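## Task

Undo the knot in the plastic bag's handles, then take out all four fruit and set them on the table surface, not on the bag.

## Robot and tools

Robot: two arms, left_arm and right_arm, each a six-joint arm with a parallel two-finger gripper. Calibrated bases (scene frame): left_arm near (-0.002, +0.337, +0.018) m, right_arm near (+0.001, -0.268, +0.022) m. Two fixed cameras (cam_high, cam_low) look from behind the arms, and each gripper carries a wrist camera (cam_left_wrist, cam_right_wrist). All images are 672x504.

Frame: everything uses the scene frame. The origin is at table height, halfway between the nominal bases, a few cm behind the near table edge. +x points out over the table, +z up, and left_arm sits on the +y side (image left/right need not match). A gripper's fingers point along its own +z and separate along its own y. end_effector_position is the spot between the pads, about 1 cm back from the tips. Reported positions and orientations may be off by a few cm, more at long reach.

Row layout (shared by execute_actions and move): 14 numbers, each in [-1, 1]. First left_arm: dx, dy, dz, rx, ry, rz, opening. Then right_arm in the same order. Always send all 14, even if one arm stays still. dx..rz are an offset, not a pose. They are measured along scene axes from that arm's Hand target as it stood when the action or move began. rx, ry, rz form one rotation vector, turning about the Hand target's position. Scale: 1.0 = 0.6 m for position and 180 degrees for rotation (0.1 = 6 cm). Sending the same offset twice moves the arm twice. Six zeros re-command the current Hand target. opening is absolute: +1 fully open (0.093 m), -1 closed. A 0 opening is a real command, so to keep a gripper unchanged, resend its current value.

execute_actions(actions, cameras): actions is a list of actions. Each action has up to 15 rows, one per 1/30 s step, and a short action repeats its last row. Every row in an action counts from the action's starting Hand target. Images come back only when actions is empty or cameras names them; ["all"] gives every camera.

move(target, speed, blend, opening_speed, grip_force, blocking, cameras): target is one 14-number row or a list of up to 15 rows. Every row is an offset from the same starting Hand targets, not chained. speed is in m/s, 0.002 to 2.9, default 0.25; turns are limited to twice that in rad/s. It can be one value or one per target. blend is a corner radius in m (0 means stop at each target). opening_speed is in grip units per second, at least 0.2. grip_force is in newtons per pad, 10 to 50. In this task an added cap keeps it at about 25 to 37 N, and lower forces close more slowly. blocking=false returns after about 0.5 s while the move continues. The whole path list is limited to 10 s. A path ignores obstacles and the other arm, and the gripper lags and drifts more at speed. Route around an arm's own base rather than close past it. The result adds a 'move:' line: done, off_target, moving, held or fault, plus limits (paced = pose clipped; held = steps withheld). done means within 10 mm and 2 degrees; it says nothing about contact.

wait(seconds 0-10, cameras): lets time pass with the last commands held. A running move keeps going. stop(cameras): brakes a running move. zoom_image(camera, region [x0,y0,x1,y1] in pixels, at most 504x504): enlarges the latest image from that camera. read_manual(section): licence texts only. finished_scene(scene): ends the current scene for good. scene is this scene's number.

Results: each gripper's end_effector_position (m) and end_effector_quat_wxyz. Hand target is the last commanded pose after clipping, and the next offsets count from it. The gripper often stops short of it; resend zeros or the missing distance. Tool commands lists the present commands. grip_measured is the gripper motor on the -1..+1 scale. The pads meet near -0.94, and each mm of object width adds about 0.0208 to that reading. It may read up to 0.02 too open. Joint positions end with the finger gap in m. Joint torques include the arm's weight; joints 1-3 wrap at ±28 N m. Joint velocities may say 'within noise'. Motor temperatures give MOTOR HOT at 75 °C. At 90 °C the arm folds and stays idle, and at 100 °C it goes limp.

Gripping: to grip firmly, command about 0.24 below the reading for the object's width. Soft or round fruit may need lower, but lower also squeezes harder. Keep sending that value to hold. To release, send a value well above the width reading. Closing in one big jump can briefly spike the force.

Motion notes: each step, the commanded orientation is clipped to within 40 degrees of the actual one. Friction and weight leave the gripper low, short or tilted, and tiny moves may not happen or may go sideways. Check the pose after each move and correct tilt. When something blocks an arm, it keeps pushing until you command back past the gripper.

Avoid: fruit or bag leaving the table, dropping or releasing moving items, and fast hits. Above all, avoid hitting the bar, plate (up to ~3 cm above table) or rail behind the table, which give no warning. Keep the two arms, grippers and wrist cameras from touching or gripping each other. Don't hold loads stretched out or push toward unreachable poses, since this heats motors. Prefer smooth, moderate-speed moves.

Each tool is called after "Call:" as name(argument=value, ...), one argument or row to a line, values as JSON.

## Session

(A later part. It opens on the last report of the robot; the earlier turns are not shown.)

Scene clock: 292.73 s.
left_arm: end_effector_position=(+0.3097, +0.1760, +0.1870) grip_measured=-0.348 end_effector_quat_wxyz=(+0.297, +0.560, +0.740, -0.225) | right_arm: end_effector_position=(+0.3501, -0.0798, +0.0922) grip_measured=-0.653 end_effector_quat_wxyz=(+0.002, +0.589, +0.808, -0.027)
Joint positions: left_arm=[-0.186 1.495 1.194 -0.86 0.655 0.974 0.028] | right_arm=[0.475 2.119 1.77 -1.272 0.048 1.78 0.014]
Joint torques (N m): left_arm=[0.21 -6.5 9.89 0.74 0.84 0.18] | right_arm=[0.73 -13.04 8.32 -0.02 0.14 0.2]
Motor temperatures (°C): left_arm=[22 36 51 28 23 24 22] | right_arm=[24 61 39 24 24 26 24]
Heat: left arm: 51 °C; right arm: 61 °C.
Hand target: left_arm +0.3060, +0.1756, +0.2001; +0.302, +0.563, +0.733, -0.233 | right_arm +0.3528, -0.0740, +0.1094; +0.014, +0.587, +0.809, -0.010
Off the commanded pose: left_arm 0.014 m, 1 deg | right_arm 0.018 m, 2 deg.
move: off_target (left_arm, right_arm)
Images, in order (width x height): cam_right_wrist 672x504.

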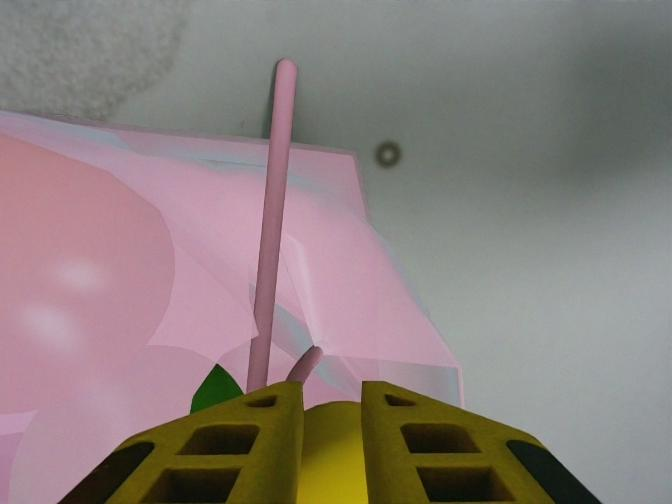

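Call:
move(
  target=[0, 0, 0, 0, 0, 0, -0.35, 0.0012, 0.0117, -0.079, 0, 0, 0, -0.6],
  speed=0.12,
  cameras=["cam_right_wrist"],
)

Scene clock: 299.67 s.
left_arm: end_effector_position=(+0.3097, +0.1760, +0.1870) grip_measured=-0.348 end_effector_quat_wxyz=(+0.297, +0.560, +0.740, -0.225) | right_arm: end_effector_position=(+0.3553, -0.0699, +0.0714) grip_measured=-0.602 end_effector_quat_wxyz=(+0.013, +0.587, +0.809, -0.003)
Joint positions: left_arm=[-0.186 1.495 1.194 -0.86 0.655 0.974 0.028] | right_arm=[0.489 2.119 1.687 -1.138 0.048 1.788 0.016]
Joint torques (N m): left_arm=[0.18 -6.45 9.91 0.73 0.83 0.18] | right_arm=[0.64 -9.29 5.09 0.3 0.19 0.23]
Motor temperatures (°C): left_arm=[22 36 51 28 23 24 22] | right_arm=[24 61 39 24 24 26 24]
Heat: left arm: 51 °C; right arm: 61 °C.
Hand target: left_arm +0.3060, +0.1756, +0.2001; +0.302, +0.563, +0.733, -0.233 | right_arm +0.3535, -0.0671, +0.0620; +0.014, +0.587, +0.809, -0.010
Off the commanded pose: left_arm 0.014 m, 1 deg | right_arm 0.010 m, 1 deg.
move: off_target (left_arm)
Images, in order (width x height): cam_right_wrist 672x504.

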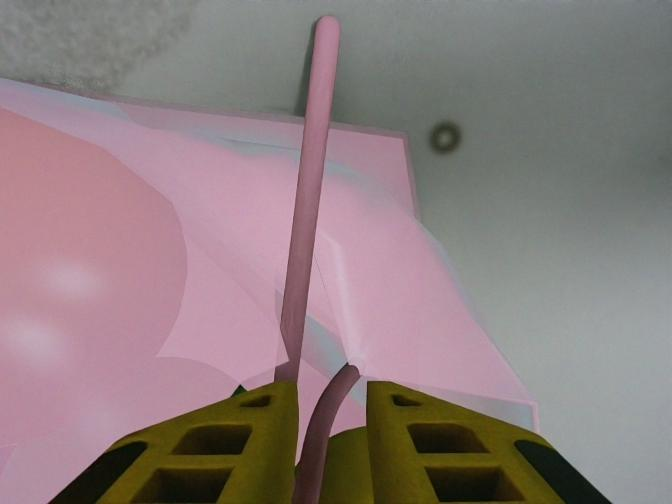

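Call:
move(
  target=[0, 0, 0, 0, 0, 0, -0.35, -0.003, 0.0, -0.04, 0, 0, 0, -0.6],
  speed=0.1,
  cameras=["cam_right_wrist"],
)

Scene clock: 306.63 s.
left_arm: end_effector_position=(+0.3097, +0.1760, +0.1870) grip_measured=-0.348 end_effector_quat_wxyz=(+0.297, +0.560, +0.740, -0.225) | right_arm: end_effector_position=(+0.3531, -0.0708, +0.0492) grip_measured=-0.602 end_effector_quat_wxyz=(+0.013, +0.588, +0.809, -0.005)
Joint positions: left_arm=[-0.186 1.495 1.194 -0.86 0.655 0.974 0.028] | right_arm=[0.489 2.133 1.618 -1.058 0.049 1.789 0.016]
Joint torques (N m): left_arm=[0.24 -6.5 9.91 0.74 0.83 0.17] | right_arm=[0.75 -9.09 4.97 0.37 0.14 0.18]
Motor temperatures (°C): left_arm=[22 36 51 28 23 24 22] | right_arm=[24 60 38 24 24 26 24]
Heat: left arm: 51 °C; right arm: 60 °C.
Hand target: left_arm +0.3060, +0.1756, +0.2001; +0.302, +0.563, +0.733, -0.233 | right_arm +0.3517, -0.0671, +0.0380; +0.014, +0.587, +0.809, -0.010
Off the commanded pose: left_arm 0.014 m, 1 deg | right_arm 0.012 m, 1 deg.
move: off_target (left_arm, right_arm)
Images, in order (width x height): cam_right_wrist 672x504.

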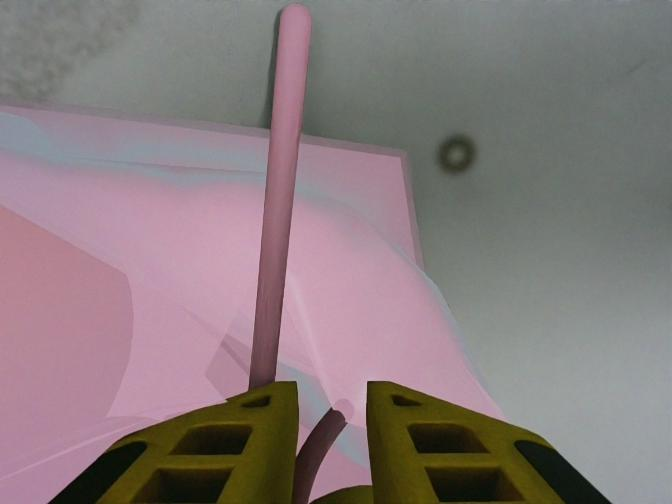

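Call:
move(
  target=[0, 0, 0, 0, 0, 0, -0.35, -0.0005, 0.006, -0.006, 0, 0, 0, -1.0],
  speed=0.05,
  opening_speed=0.35,
  cameras=["cam_right_wrist"],
)

Scene clock: 310.63 s.
left_arm: end_effector_position=(+0.3097, +0.1760, +0.1870) grip_measured=-0.348 end_effector_quat_wxyz=(+0.297, +0.560, +0.740, -0.225) | right_arm: end_effector_position=(+0.3539, -0.0669, +0.0464) grip_measured=-0.983 end_effector_quat_wxyz=(+0.015, +0.588, +0.809, -0.002)
Joint positions: left_arm=[-0.186 1.495 1.194 -0.86 0.655 0.974 0.028] | right_arm=[0.497 2.14 1.618 -1.044 0.05 1.797 0]
Joint torques (N m): left_arm=[0.2 -6.46 9.88 0.74 0.84 0.15] | right_arm=[0.65 -8.72 5.03 0.38 0.17 0.21]
Motor temperatures (°C): left_arm=[22 36 51 28 23 24 22] | right_arm=[24 60 38 24 24 26 24]
Heat: left arm: 51 °C; right arm: 60 °C.
Hand target: left_arm +0.3060, +0.1756, +0.2001; +0.302, +0.563, +0.733, -0.233 | right_arm +0.3514, -0.0634, +0.0344; +0.014, +0.587, +0.809, -0.010
Off the commanded pose: left_arm 0.014 m, 1 deg | right_arm 0.013 m, 1 deg.
move: off_target (left_arm, right_arm)
Images, in order (width x height): cam_right_wrist 672x504.

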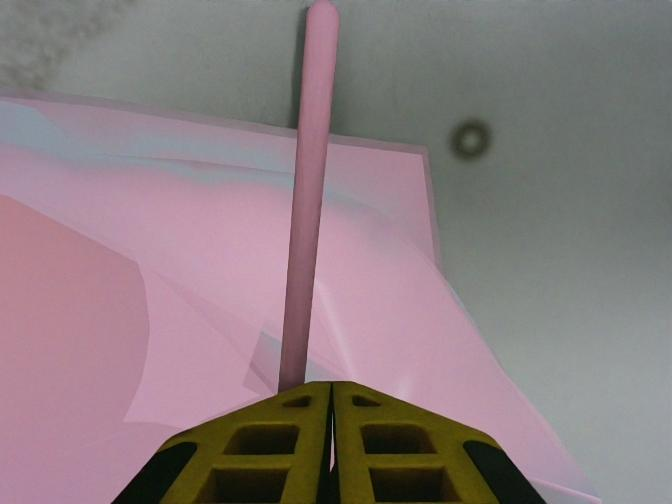

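Call:
move(
  target=[0, 0, 0, 0, 0, 0, -0.35, 0.0, -0.01, 0.09, 0, 0, 0, -1.0],
  speed=0.1,
  cameras=["cam_right_wrist", "cam_left_wrist"],
)

Scene clock: 314.93 s.
left_arm: end_effector_position=(+0.3097, +0.1760, +0.1870) grip_measured=-0.348 end_effector_quat_wxyz=(+0.297, +0.560, +0.740, -0.225) | right_arm: end_effector_position=(+0.3455, -0.0725, +0.0683) grip_measured=-0.983 end_effector_quat_wxyz=(+0.002, +0.587, +0.809, -0.031)
Joint positions: left_arm=[-0.186 1.495 1.194 -0.86 0.655 0.974 0.028] | right_arm=[0.497 2.14 1.706 -1.195 0.05 1.797 0]
Joint torques (N m): left_arm=[0.13 -6.46 9.94 0.75 0.83 0.18] | right_arm=[-0.06 -13.81 8.24 -0.06 0.13 0.11]
Motor temperatures (°C): left_arm=[22 36 51 28 23 24 22] | right_arm=[24 60 38 24 24 26 24]
Heat: left arm: 51 °C; right arm: 60 °C.
Hand target: left_arm +0.3060, +0.1756, +0.2001; +0.302, +0.563, +0.733, -0.233 | right_arm +0.3514, -0.0694, +0.0884; +0.014, +0.587, +0.809, -0.010
Off the commanded pose: left_arm 0.014 m, 1 deg | right_arm 0.021 m, 3 deg.
move: off_target (left_arm, right_arm)
Images, in order (width x height): cam_left_wrist 672x504, cam_right_wrist 672x504.

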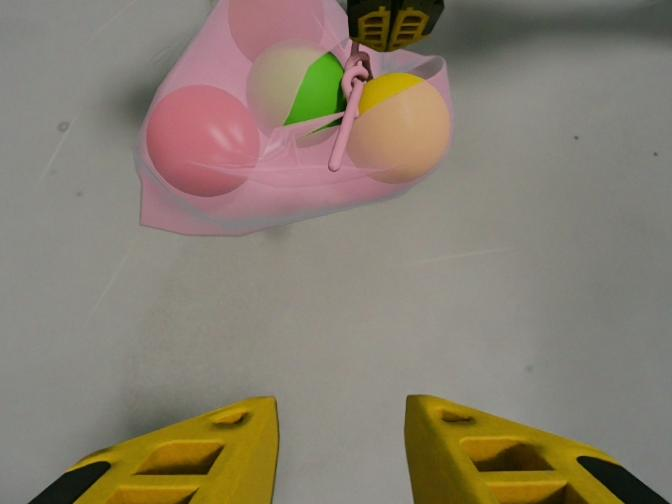

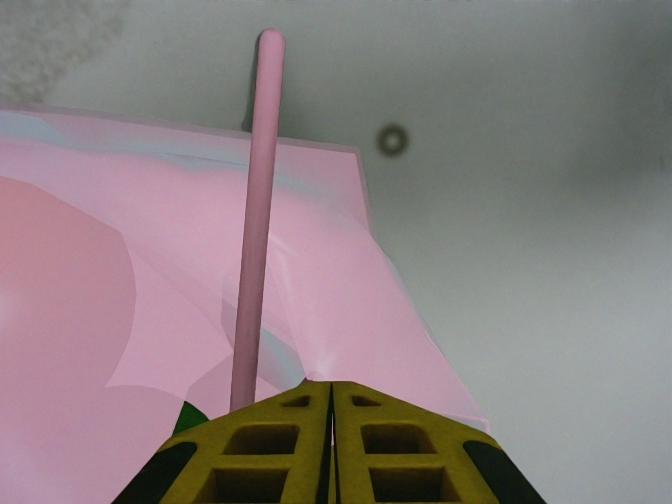

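Call:
zoom_image(
  camera="cam_left_wrist",
  region=[260, 20, 460, 180],
)

Scaled by 2.520 from the camera's 672x504 image, which has a finer 960x720 frame.

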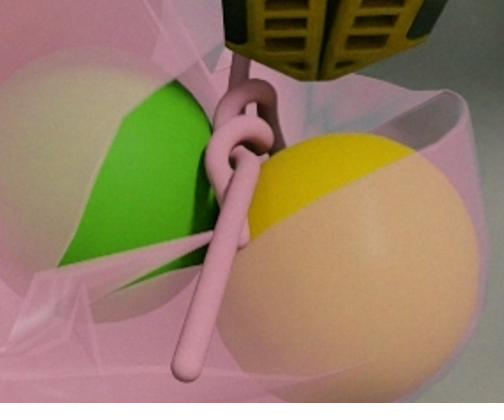

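Call:
move(
  target=[
    [0, 0, 0, 0, 0, 0, -0.35, -0.01, -0.03, 0.0833, 0, 0, 0, -1.0],
    [0, 0, 0, 0, 0, 0, -0.35, -0.0773, -0.101, 0.1443, 0, 0, 0.378, -0.5],
  ],
  speed=0.2,
  blend=0.02,
  cameras=["cam_right_wrist", "cam_left_wrist"],
)

Scene clock: 348.10 s.
left_arm: end_effector_position=(+0.3097, +0.1760, +0.1870) grip_measured=-0.348 end_effector_quat_wxyz=(+0.297, +0.560, +0.740, -0.225) | right_arm: end_effector_position=(+0.3124, -0.1262, +0.1664) grip_measured=-0.503 end_effector_quat_wxyz=(+0.016, +0.036, +0.999, -0.007)
Joint positions: left_arm=[-0.186 1.495 1.194 -0.86 0.655 0.974 0.028] | right_arm=[0.418 1.82 1.648 -1.378 0.05 0.532 0.021]
Joint torques (N m): left_arm=[0.18 -6.54 9.87 0.75 0.85 0.19] | right_arm=[-0.87 -11.48 5.04 0.12 -0.01 0.02]
Motor temperatures (°C): left_arm=[22 36 52 27 23 24 22] | right_arm=[24 68 40 24 24 26 24]
Heat: left arm: 52 °C; right arm: 68 °C.
Hand target: left_arm +0.3060, +0.1756, +0.2001; +0.302, +0.563, +0.733, -0.233 | right_arm +0.3051, -0.1301, +0.1750; +0.017, +0.034, +0.999, +0.000
Off the commanded pose: left_arm 0.014 m, 1 deg | right_arm 0.012 m, 1 deg.
move: off_target (left_arm, right_arm); target 2's new opening was sent with right_arm's hand 0.012 m and 1 deg from that target
Images, in order (width x height): cam_left_wrist 672x504, cam_right_wrist 672x504.

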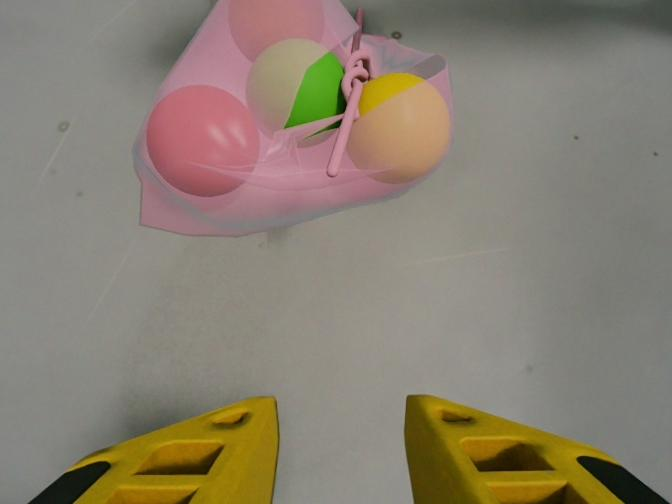

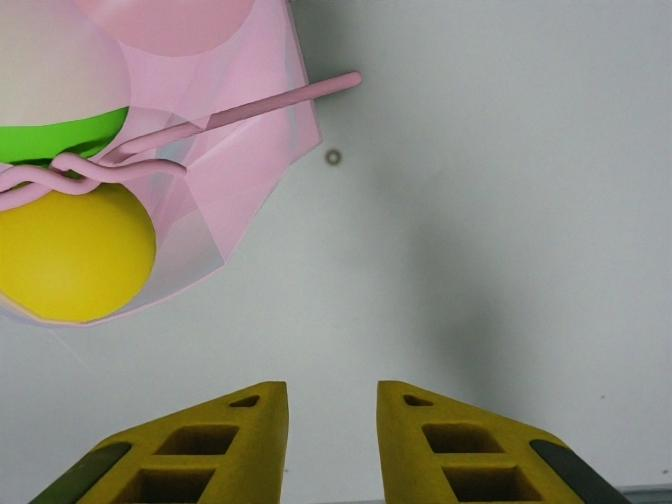

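Call:
move(
  target=[
    [0, 0, 0, 0, 0, 0, -0.35, 0.0498, -0.0332, -0.0417, 0, 0, 0.5, -0.4],
    [0, 0, 0, 0, 0, 0, -0.35, 0.0698, 0.0418, -0.1633, 0.2383, -0.2383, 0.4577, -0.4],
  ],
  speed=0.2,
  blend=0.02,
  cameras=["cam_right_wrist", "cam_left_wrist"],
)

Scene clock: 395.83 s.
left_arm: end_effector_position=(+0.3097, +0.1760, +0.1870) grip_measured=-0.348 end_effector_quat_wxyz=(+0.297, +0.560, +0.740, -0.225) | right_arm: end_effector_position=(+0.3481, -0.1055, +0.0820) grip_measured=-0.402 end_effector_quat_wxyz=(+0.322, -0.603, +0.646, +0.340)
Joint positions: left_arm=[-0.186 1.495 1.194 -0.86 0.655 0.974 0.028] | right_arm=[0.032 1.955 1.184 -0.676 -0.949 -1.367 0.026]
Joint torques (N m): left_arm=[0.27 -6.46 9.89 0.74 0.85 0.17] | right_arm=[-0.91 -7.79 4.63 0.55 -0.85 0.07]
Motor temperatures (°C): left_arm=[22 35 52 27 23 24 22] | right_arm=[24 65 37 24 24 26 24]
Heat: left arm: 52 °C; right arm: 65 °C.
Hand target: left_arm +0.3060, +0.1756, +0.2001; +0.302, +0.563, +0.733, -0.233 | right_arm +0.3470, -0.1050, +0.0770; -0.326, +0.600, -0.642, -0.348
Off the commanded pose: left_arm 0.014 m, 1 deg | right_arm 0.005 m, 1 deg.
move: off_target (left_arm)
Images, in order (width x height): cam_left_wrist 672x504, cam_right_wrist 672x504.

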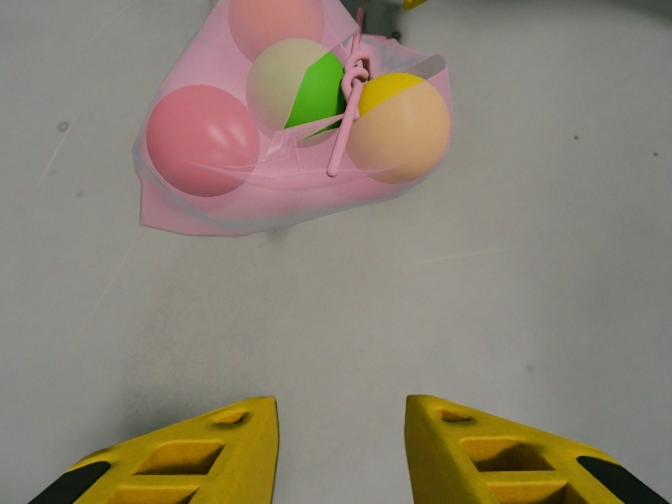

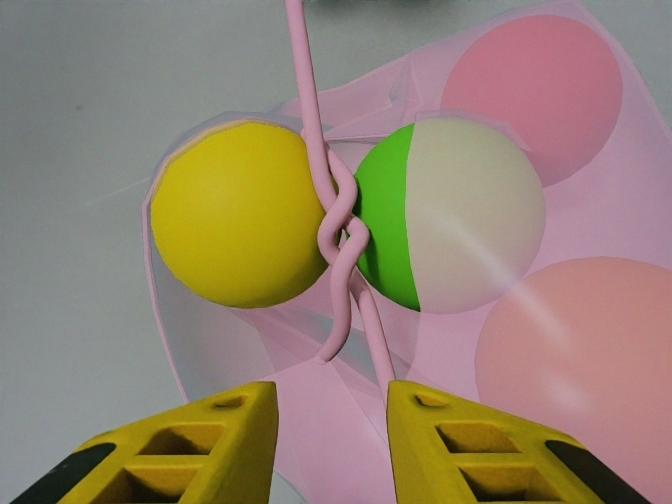

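Call:
move(
  target=[0, 0, 0, 0, 0, 0, -0.35, -0.0005, 0.033, -0.0438, 0, 0, 0, -0.6],
  speed=0.12,
  cameras=["cam_right_wrist"],
)

Scene clock: 410.30 s.
left_arm: end_effector_position=(+0.3097, +0.1760, +0.1870) grip_measured=-0.348 end_effector_quat_wxyz=(+0.297, +0.560, +0.740, -0.225) | right_arm: end_effector_position=(+0.3501, -0.0888, +0.0569) grip_measured=-0.597 end_effector_quat_wxyz=(+0.329, -0.603, +0.642, +0.339)
Joint positions: left_arm=[-0.186 1.495 1.194 -0.86 0.655 0.974 0.028] | right_arm=[0.076 2.003 1.125 -0.493 -0.95 -1.29 0.017]
Joint torques (N m): left_arm=[0.23 -6.42 9.91 0.76 0.85 0.15] | right_arm=[0.51 -7.99 4.3 0.69 -0.77 0.19]
Motor temperatures (°C): left_arm=[22 35 52 27 23 24 22] | right_arm=[24 62 36 24 25 26 24]
Heat: left arm: 52 °C; right arm: 62 °C.
Hand target: left_arm +0.3060, +0.1756, +0.2001; +0.302, +0.563, +0.733, -0.233 | right_arm +0.3466, -0.0851, +0.0507; -0.326, +0.600, -0.642, -0.348
Off the commanded pose: left_arm 0.014 m, 1 deg | right_arm 0.008 m, 1 deg.
move: off_target (left_arm)
Images, in order (width x height): cam_right_wrist 672x504.

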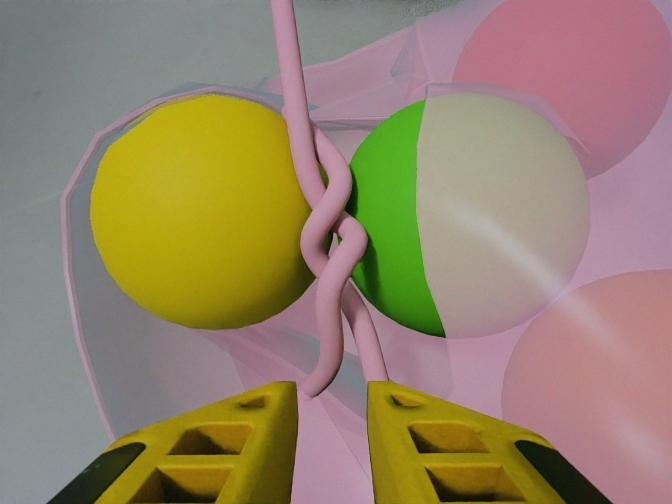

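Call:
move(
  target=[0, 0, 0, 0, 0, 0, -0.35, -0.0025, 0.0303, -0.0207, 0, 0, 0, -0.6],
  speed=0.1,
  cameras=["cam_right_wrist"],
)

Scene clock: 420.57 s.
left_arm: end_effector_position=(+0.3097, +0.1760, +0.1870) grip_measured=-0.348 end_effector_quat_wxyz=(+0.297, +0.560, +0.740, -0.225) | right_arm: end_effector_position=(+0.3484, -0.0698, +0.0467) grip_measured=-0.597 end_effector_quat_wxyz=(+0.331, -0.602, +0.640, +0.344)
Joint positions: left_arm=[-0.186 1.495 1.194 -0.86 0.655 0.974 0.028] | right_arm=[0.127 2.024 1.09 -0.366 -0.95 -1.203 0.017]
Joint torques (N m): left_arm=[0.28 -6.53 9.91 0.76 0.84 0.16] | right_arm=[0.44 -7.83 4.34 0.81 -0.62 0.21]
Motor temperatures (°C): left_arm=[22 35 52 27 23 24 22] | right_arm=[24 60 36 24 25 26 24]
Heat: left arm: 52 °C; right arm: 60 °C.
Hand target: left_arm +0.3060, +0.1756, +0.2001; +0.302, +0.563, +0.733, -0.233 | right_arm +0.3452, -0.0670, +0.0383; -0.326, +0.600, -0.642, -0.348
Off the commanded pose: left_arm 0.014 m, 1 deg | right_arm 0.009 m, 1 deg.
move: off_target (left_arm)
Images, in order (width x height): cam_right_wrist 672x504.

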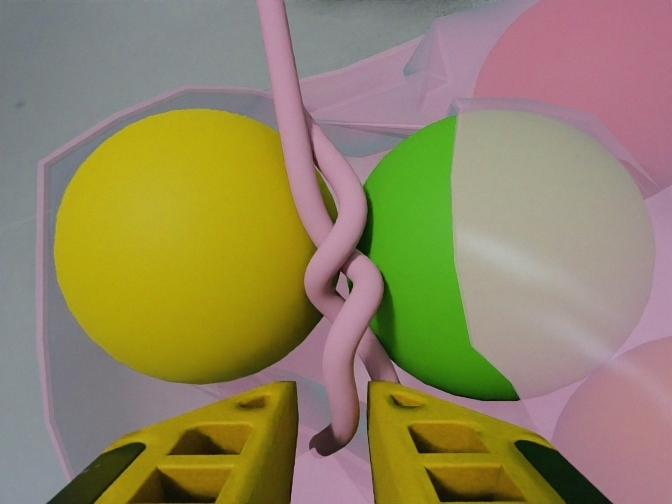

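Call:
move(
  target=[0, 0, 0, 0, 0, 0, -0.35, 0.0, 0.0, -0.003, 0, 0, 0, -1.0],
  speed=0.05,
  opening_speed=0.35,
  cameras=["cam_right_wrist"],
)

Scene clock: 426.33 s.
left_arm: end_effector_position=(+0.3097, +0.1760, +0.1870) grip_measured=-0.348 end_effector_quat_wxyz=(+0.297, +0.560, +0.740, -0.225) | right_arm: end_effector_position=(+0.3496, -0.0696, +0.0470) grip_measured=-0.901 end_effector_quat_wxyz=(+0.334, -0.602, +0.639, +0.342)
Joint positions: left_arm=[-0.186 1.495 1.194 -0.86 0.655 0.974 0.028] | right_arm=[0.127 2.024 1.09 -0.359 -0.95 -1.203 0.002]
Joint torques (N m): left_arm=[0.24 -6.57 9.91 0.74 0.84 0.18] | right_arm=[0.39 -7.57 4.1 0.85 -0.62 0.22]
Motor temperatures (°C): left_arm=[22 35 53 27 23 24 22] | right_arm=[24 59 36 25 25 26 24]
Heat: left arm: 53 °C; right arm: 59 °C.
Hand target: left_arm +0.3060, +0.1756, +0.2001; +0.302, +0.563, +0.733, -0.233 | right_arm +0.3452, -0.0670, +0.0365; -0.326, +0.600, -0.642, -0.348
Off the commanded pose: left_arm 0.014 m, 1 deg | right_arm 0.012 m, 1 deg.
move: off_target (left_arm, right_arm)
Images, in order (width x height): cam_right_wrist 672x504.

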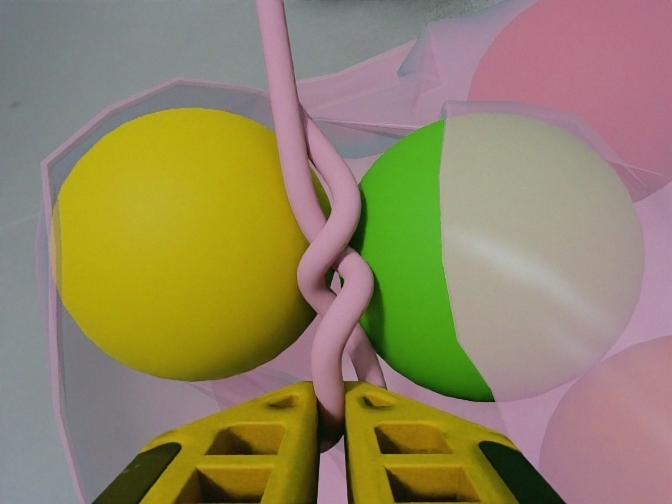

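Call:
move(
  target=[0, 0, 0, 0, 0, 0, -0.35, 0.0, -0.0667, 0.0667, 0, 0, 0, -1.0],
  speed=0.08,
  cameras=["cam_left_wrist", "cam_right_wrist"],
)

Scene clock: 431.63 s.
left_arm: end_effector_position=(+0.3097, +0.1760, +0.1870) grip_measured=-0.348 end_effector_quat_wxyz=(+0.297, +0.560, +0.740, -0.225) | right_arm: end_effector_position=(+0.3375, -0.1073, +0.0567) grip_measured=-0.901 end_effector_quat_wxyz=(+0.304, -0.594, +0.655, +0.355)
Joint positions: left_arm=[-0.186 1.495 1.194 -0.86 0.655 0.974 0.028] | right_arm=[0.027 2.002 1.137 -0.64 -0.951 -1.373 0.002]
Joint torques (N m): left_arm=[0.2 -6.56 9.83 0.74 0.85 0.15] | right_arm=[-0.8 -12.12 7.51 0.14 -0.85 0.02]
Motor temperatures (°C): left_arm=[22 35 53 27 23 24 22] | right_arm=[24 58 36 25 25 26 24]
Heat: left arm: 53 °C; right arm: 58 °C.
Hand target: left_arm +0.3060, +0.1756, +0.2001; +0.302, +0.563, +0.733, -0.233 | right_arm +0.3452, -0.1070, +0.0765; +0.326, -0.600, +0.642, +0.348
Off the commanded pose: left_arm 0.014 m, 1 deg | right_arm 0.021 m, 3 deg.
move: off_target (left_arm, right_arm)
Images, in order (width x height): cam_left_wrist 672x504, cam_right_wrist 672x504.

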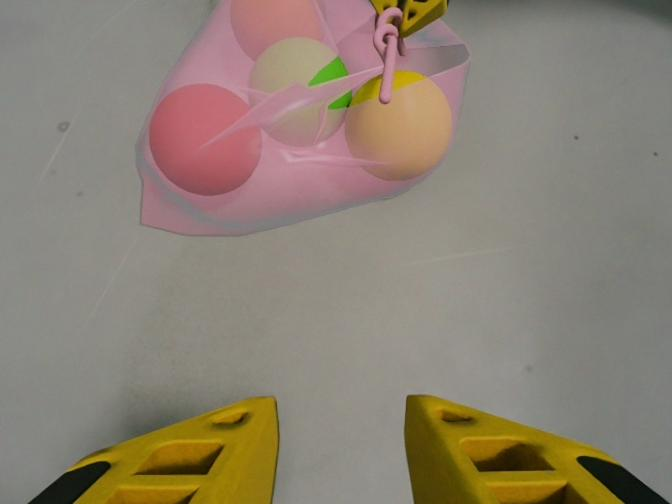

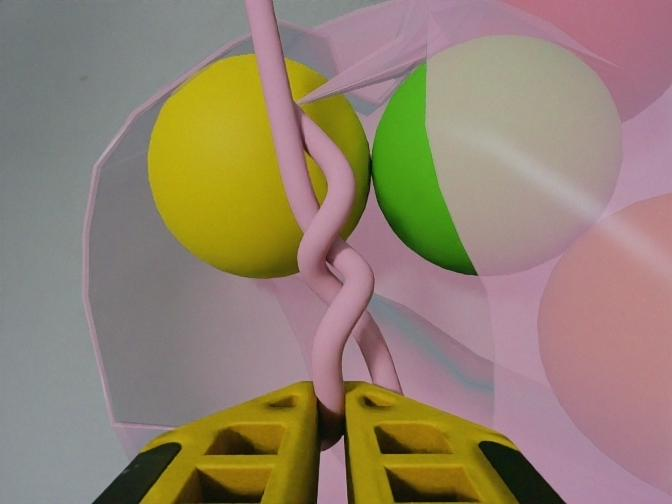

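Call:
zoom_image(
  camera="cam_left_wrist",
  region=[280, 0, 480, 180],
)

Call:
zoom_image(
  camera="cam_right_wrist",
  region=[200, 0, 480, 300],
)

Scaled by 2.520 from the camera's 672x504 image, which has a finer 960x720 frame.

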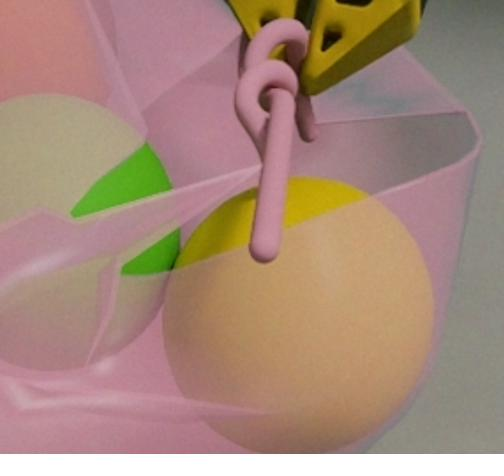

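Scaled by 1.680 from the camera's 672x504 image, which has a finer 960x720 frame.

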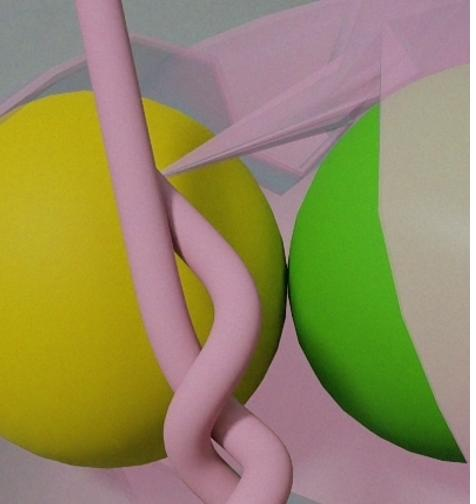

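Call:
move(
  target=[0, 0, 0, 0, 0, 0, -0.35, 0.0, -0.075, 0.0167, 0, 0, 0, -1.0],
  speed=0.08,
  cameras=["cam_left_wrist", "cam_right_wrist"],
)

Scene clock: 469.17 s.
left_arm: end_effector_position=(+0.3097, +0.1760, +0.1870) grip_measured=-0.348 end_effector_quat_wxyz=(+0.297, +0.560, +0.740, -0.225) | right_arm: end_effector_position=(+0.3390, -0.1519, +0.0755) grip_measured=-0.901 end_effector_quat_wxyz=(+0.312, -0.597, +0.650, +0.352)
Joint positions: left_arm=[-0.186 1.495 1.194 -0.86 0.655 0.974 0.028] | right_arm=[-0.105 2.002 1.226 -0.899 -0.955 -1.605 0.002]
Joint torques (N m): left_arm=[0.24 -6.48 9.95 0.73 0.85 0.18] | right_arm=[-0.57 -10.21 7.38 -0.11 -0.81 0.02]
Motor temperatures (°C): left_arm=[22 35 53 27 23 24 22] | right_arm=[24 60 37 24 26 26 25]
Heat: left arm: 53 °C; right arm: 60 °C.
Hand target: left_arm +0.3060, +0.1756, +0.2001; +0.302, +0.563, +0.733, -0.233 | right_arm +0.3452, -0.1521, +0.0865; -0.326, +0.600, -0.642, -0.348
Off the commanded pose: left_arm 0.014 m, 1 deg | right_arm 0.013 m, 2 deg.
move: off_target (left_arm, right_arm)
Images, in order (width x height): cam_left_wrist 672x504, cam_right_wrist 672x504.

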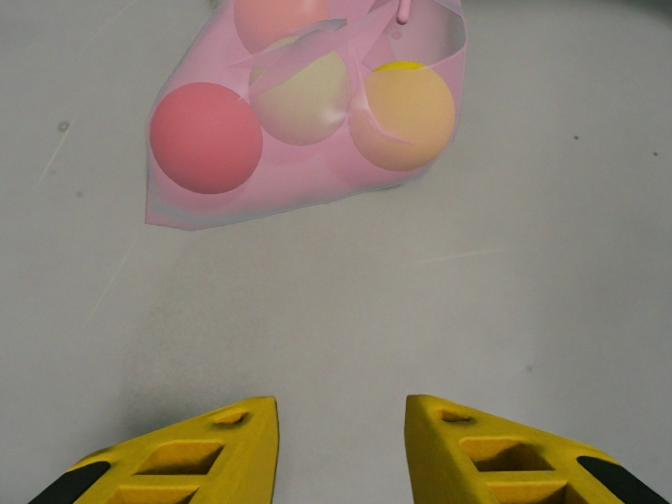

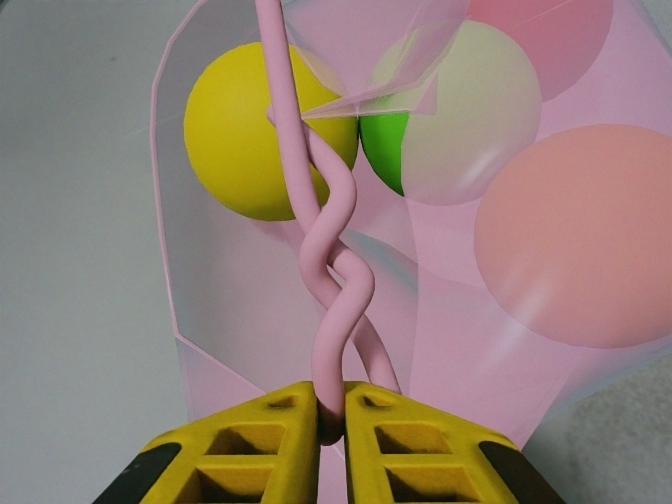

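Call:
move(
  target=[0, 0, 0, 0, 0, 0, -0.35, 0.0, -0.0667, 0.0083, 0, 0, 0, -1.0],
  speed=0.06,
  cameras=["cam_left_wrist", "cam_right_wrist"],
)

Scene clock: 493.70 s.
left_arm: end_effector_position=(+0.3097, +0.1760, +0.1870) grip_measured=-0.348 end_effector_quat_wxyz=(+0.297, +0.560, +0.740, -0.225) | right_arm: end_effector_position=(+0.3416, -0.1900, +0.0926) grip_measured=-0.901 end_effector_quat_wxyz=(+0.327, -0.599, +0.643, +0.347)
Joint positions: left_arm=[-0.186 1.495 1.194 -0.86 0.655 0.974 0.028] | right_arm=[-0.219 2.021 1.318 -1.103 -0.955 -1.802 0.002]
Joint torques (N m): left_arm=[0.25 -6.43 9.91 0.75 0.85 0.19] | right_arm=[-0.54 -7.66 7.46 -0.34 -0.63 0.01]
Motor temperatures (°C): left_arm=[22 35 53 27 23 24 22] | right_arm=[24 59 38 24 26 26 25]
Heat: left arm: 53 °C; right arm: 59 °C.
Hand target: left_arm +0.3060, +0.1756, +0.2001; +0.302, +0.563, +0.733, -0.233 | right_arm +0.3452, -0.1921, +0.0914; -0.326, +0.600, -0.643, -0.348
Off the commanded pose: left_arm 0.014 m, 1 deg | right_arm 0.004 m, 0 deg.
move: off_target (left_arm)
Images, in order (width x height): cam_left_wrist 672x504, cam_right_wrist 672x504.

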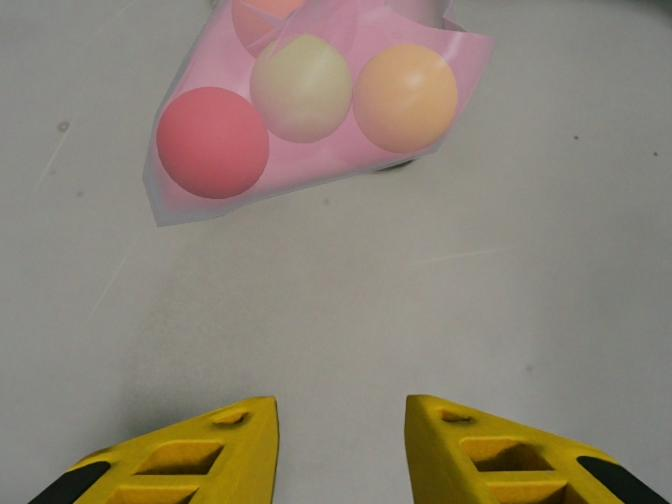

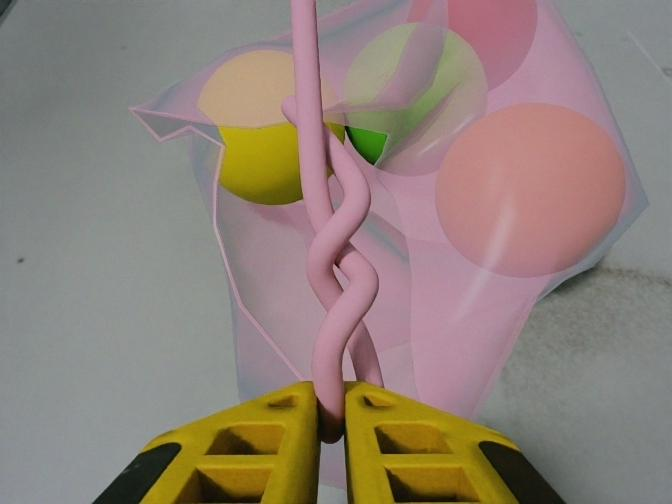

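Call:
move(
  target=[0, 0, 0, 0, 0, 0, -0.35, 0.0, -0.0583, 0.0167, 0, 0, 0, -1.0],
  speed=0.05,
  cameras=["cam_left_wrist", "cam_right_wrist"],
)

Scene clock: 501.43 s.
left_arm: end_effector_position=(+0.3097, +0.1760, +0.1870) grip_measured=-0.348 end_effector_quat_wxyz=(+0.297, +0.560, +0.740, -0.225) | right_arm: end_effector_position=(+0.3438, -0.2232, +0.1046) grip_measured=-0.901 end_effector_quat_wxyz=(+0.335, -0.596, +0.641, +0.348)
Joint positions: left_arm=[-0.186 1.495 1.194 -0.86 0.655 0.974 0.028] | right_arm=[-0.315 2.065 1.421 -1.283 -0.943 -1.958 0.002]
Joint torques (N m): left_arm=[0.23 -6.5 9.96 0.75 0.85 0.19] | right_arm=[-0.77 -7.88 7.3 -0.56 -0.42 0.02]
Motor temperatures (°C): left_arm=[22 35 53 27 23 24 22] | right_arm=[24 59 38 24 26 26 25]
Heat: left arm: 53 °C; right arm: 59 °C.
Hand target: left_arm +0.3060, +0.1756, +0.2001; +0.302, +0.563, +0.733, -0.233 | right_arm +0.3451, -0.2271, +0.1014; -0.326, +0.600, -0.643, -0.348
Off the commanded pose: left_arm 0.014 m, 1 deg | right_arm 0.005 m, 1 deg.
move: off_target (left_arm)
Images, in order (width x height): cam_left_wrist 672x504, cam_right_wrist 672x504.

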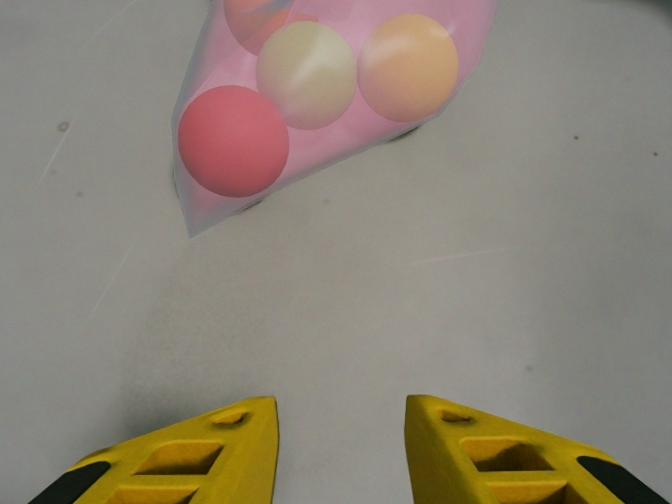

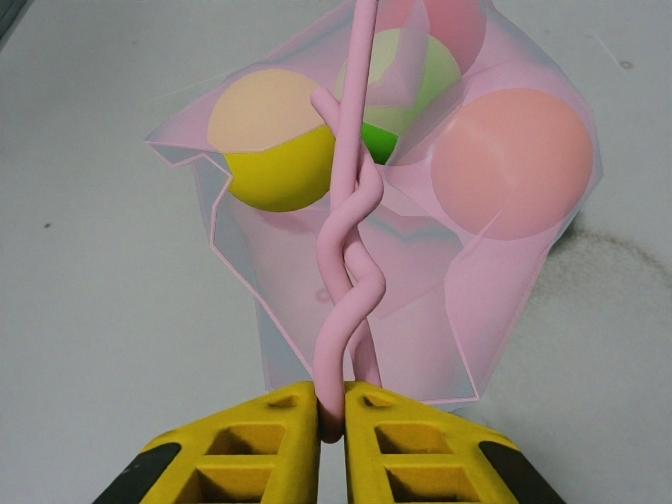

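Call:
zoom_image(
  camera="cam_right_wrist",
  region=[260, 60, 480, 420],
)

Scaled by 1.400 from the camera's 672x504 image, which has a finer 960x720 frame.

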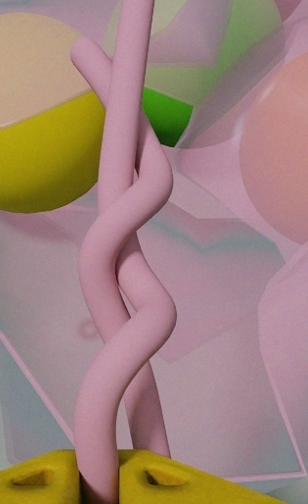

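Call:
move(
  target=[0.05, -0.2927, -0.05, 0, 0, 0, -0.35, 0.0, 0.1333, 0.0167, 0, 0, 0, -1.0],
  speed=0.1,
  cameras=["cam_left_wrist", "cam_right_wrist"],
)

Scene clock: 541.07 s.
left_arm: end_effector_position=(+0.3230, +0.0096, +0.1606) grip_measured=-0.348 end_effector_quat_wxyz=(+0.276, +0.566, +0.739, -0.240) | right_arm: end_effector_position=(+0.3456, -0.1512, +0.0981) grip_measured=-0.901 end_effector_quat_wxyz=(+0.310, -0.597, +0.650, +0.354)
Joint positions: left_arm=[-0.63 1.798 1.388 -0.56 0.462 0.536 0.028] | right_arm=[-0.1 1.986 1.303 -0.994 -0.954 -1.601 0.002]
Joint torques (N m): left_arm=[-0.43 -6.95 10.33 1.99 0.11 -0.12] | right_arm=[0.47 -12.74 4.6 0.12 -0.86 0.25]
Motor temperatures (°C): left_arm=[22 35 54 27 23 24 22] | right_arm=[24 58 39 24 25 26 25]
Heat: left arm: 54 °C; right arm: 58 °C.
Hand target: left_arm +0.3359, +0.0000, +0.1701; +0.302, +0.563, +0.733, -0.233 | right_arm +0.3451, -0.1470, +0.1115; -0.326, +0.600, -0.642, -0.348
Off the commanded pose: left_arm 0.019 m, 3 deg | right_arm 0.014 m, 2 deg.
move: off_target (left_arm, right_arm)
Images, in order (width x height): cam_left_wrist 672x504, cam_right_wrist 672x504.

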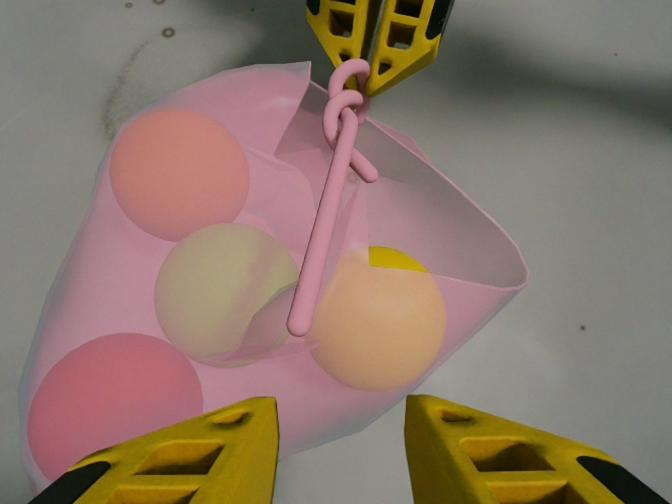

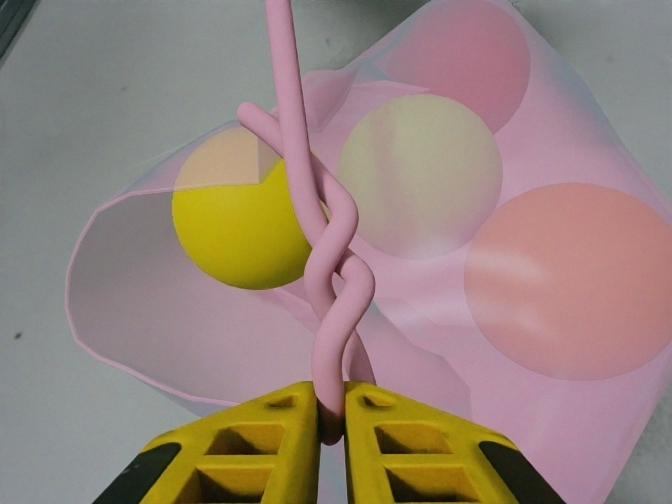

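Call:
move(
  target=[-0.0017, -0.1117, -0.045, 0, 0, 0, -0.55, 0, 0, 0, 0, 0, 0, -1.0],
  speed=0.08,
  cameras=["cam_left_wrist", "cam_right_wrist"],
)

Scene clock: 562.40 s.
left_arm: end_effector_position=(+0.3236, -0.0551, +0.1337) grip_measured=-0.548 end_effector_quat_wxyz=(+0.275, +0.568, +0.739, -0.235) | right_arm: end_effector_position=(+0.3457, -0.1512, +0.0980) grip_measured=-0.901 end_effector_quat_wxyz=(+0.310, -0.597, +0.650, +0.353)
Joint positions: left_arm=[-0.757 1.969 1.499 -0.459 0.379 0.427 0.019] | right_arm=[-0.1 1.986 1.303 -0.993 -0.954 -1.6 0.002]
Joint torques (N m): left_arm=[-0.85 -8.12 10.32 2.07 0.1 -0.11] | right_arm=[0.49 -12.79 4.46 0.11 -0.85 0.22]
Motor temperatures (°C): left_arm=[22 36 56 31 22 24 22] | right_arm=[24 61 37 24 26 26 25]
Heat: left arm: 56 °C; right arm: 61 °C.
Hand target: left_arm +0.3349, -0.0670, +0.1431; +0.302, +0.563, +0.733, -0.233 | right_arm +0.3451, -0.1470, +0.1115; -0.326, +0.600, -0.642, -0.348
Off the commanded pose: left_arm 0.019 m, 3 deg | right_arm 0.014 m, 2 deg.
move: off_target (left_arm, right_arm)
Images, in order (width x height): cam_left_wrist 672x504, cam_right_wrist 672x504.

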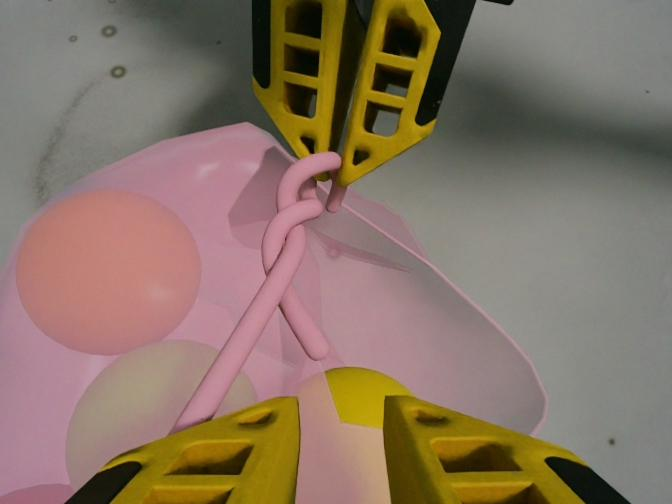

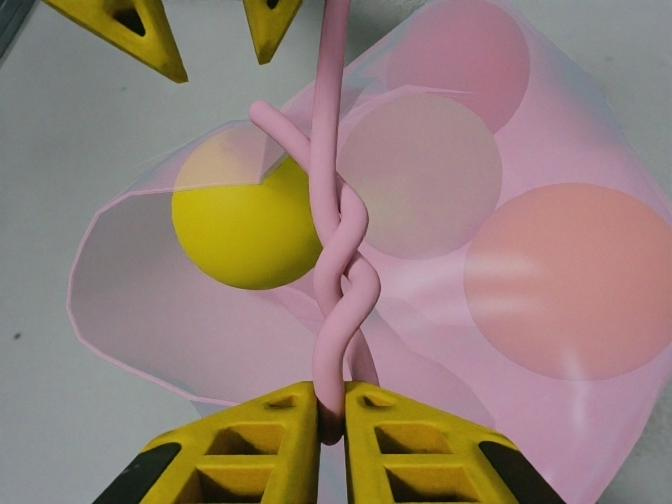

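Call:
move(
  target=[0.0107, -0.0347, -0.0392, 0, 0, 0, -0.55, 0, 0, 0, 0, 0, 0, -1.0],
  speed=0.06,
  cameras=["cam_left_wrist", "cam_right_wrist"],
)

Scene clock: 580.03 s.
left_arm: end_effector_position=(+0.3309, -0.0749, +0.1110) grip_measured=-0.548 end_effector_quat_wxyz=(+0.275, +0.567, +0.740, -0.235) | right_arm: end_effector_position=(+0.3458, -0.1512, +0.0980) grip_measured=-0.901 end_effector_quat_wxyz=(+0.310, -0.597, +0.650, +0.353)
Joint positions: left_arm=[-0.779 2.061 1.539 -0.4 0.365 0.409 0.019] | right_arm=[-0.1 1.986 1.303 -0.992 -0.954 -1.6 0.002]
Joint torques (N m): left_arm=[-0.84 -8.55 10.24 2.13 0.11 -0.12] | right_arm=[0.36 -12.81 4.55 0.14 -0.85 0.21]
Motor temperatures (°C): left_arm=[22 36 56 32 22 24 22] | right_arm=[24 62 37 24 26 26 25]
Heat: left arm: 56 °C; right arm: 62 °C.
Hand target: left_arm +0.3413, -0.0878, +0.1196; +0.302, +0.563, +0.733, -0.233 | right_arm +0.3451, -0.1470, +0.1115; -0.326, +0.600, -0.642, -0.348
Off the commanded pose: left_arm 0.019 m, 3 deg | right_arm 0.014 m, 2 deg.
move: off_target (left_arm, right_arm)
Images, in order (width x height): cam_left_wrist 672x504, cam_right_wrist 672x504.

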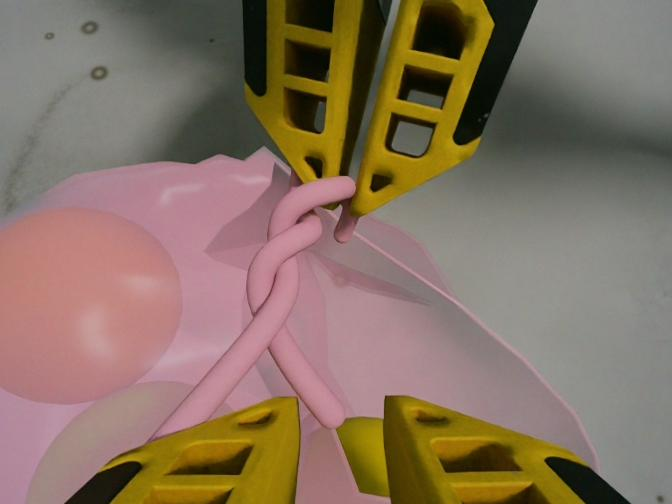

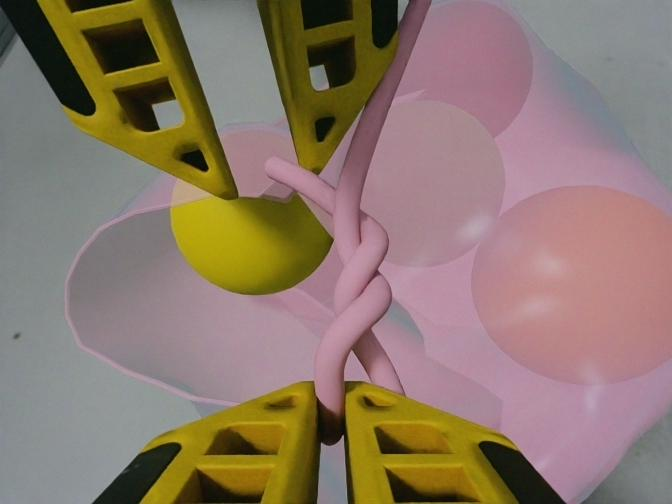

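Call:
move(
  target=[0.0, 0.0, 0.0, 0, 0, 0, -1.0, 0, 0, 0, 0, 0, 0, -1.0],
  speed=0.05,
  opening_speed=0.35,
  cameras=["cam_left_wrist", "cam_right_wrist"],
)

Scene clock: 585.30 s.
left_arm: end_effector_position=(+0.3312, -0.0749, +0.1110) grip_measured=-0.937 end_effector_quat_wxyz=(+0.276, +0.567, +0.740, -0.234) | right_arm: end_effector_position=(+0.3458, -0.1512, +0.0980) grip_measured=-0.901 end_effector_quat_wxyz=(+0.310, -0.597, +0.650, +0.353)
Joint positions: left_arm=[-0.779 2.061 1.539 -0.4 0.364 0.409 0] | right_arm=[-0.1 1.986 1.303 -0.992 -0.954 -1.6 0.002]
Joint torques (N m): left_arm=[-0.87 -8.64 10.26 2.13 0.09 -0.11] | right_arm=[0.31 -12.68 4.42 0.14 -0.85 0.21]
Motor temperatures (°C): left_arm=[22 37 56 33 22 24 22] | right_arm=[24 63 37 24 26 26 25]
Heat: left arm: 56 °C; right arm: 63 °C.
Hand target: left_arm +0.3413, -0.0878, +0.1196; +0.303, +0.563, +0.733, -0.233 | right_arm +0.3451, -0.1470, +0.1115; -0.326, +0.600, -0.642, -0.348
Off the commanded pose: left_arm 0.019 m, 3 deg | right_arm 0.014 m, 2 deg.
move: off_target (left_arm, right_arm)
Images, in order (width x height): cam_left_wrist 672x504, cam_right_wrist 672x504.

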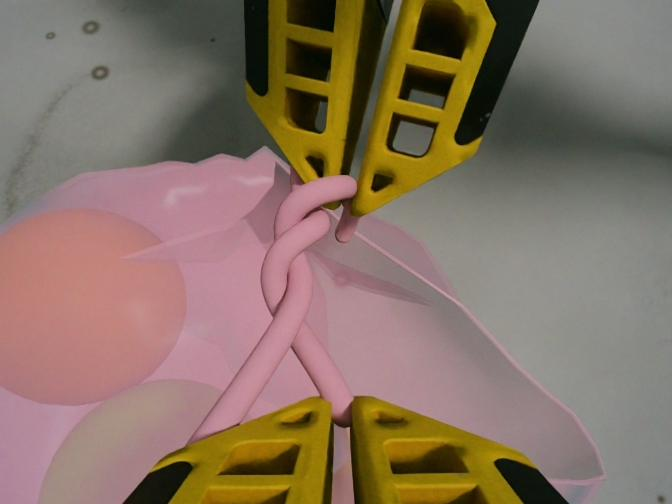

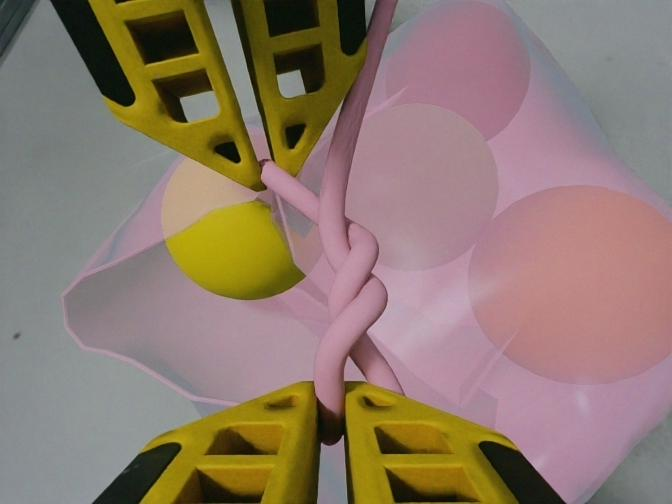

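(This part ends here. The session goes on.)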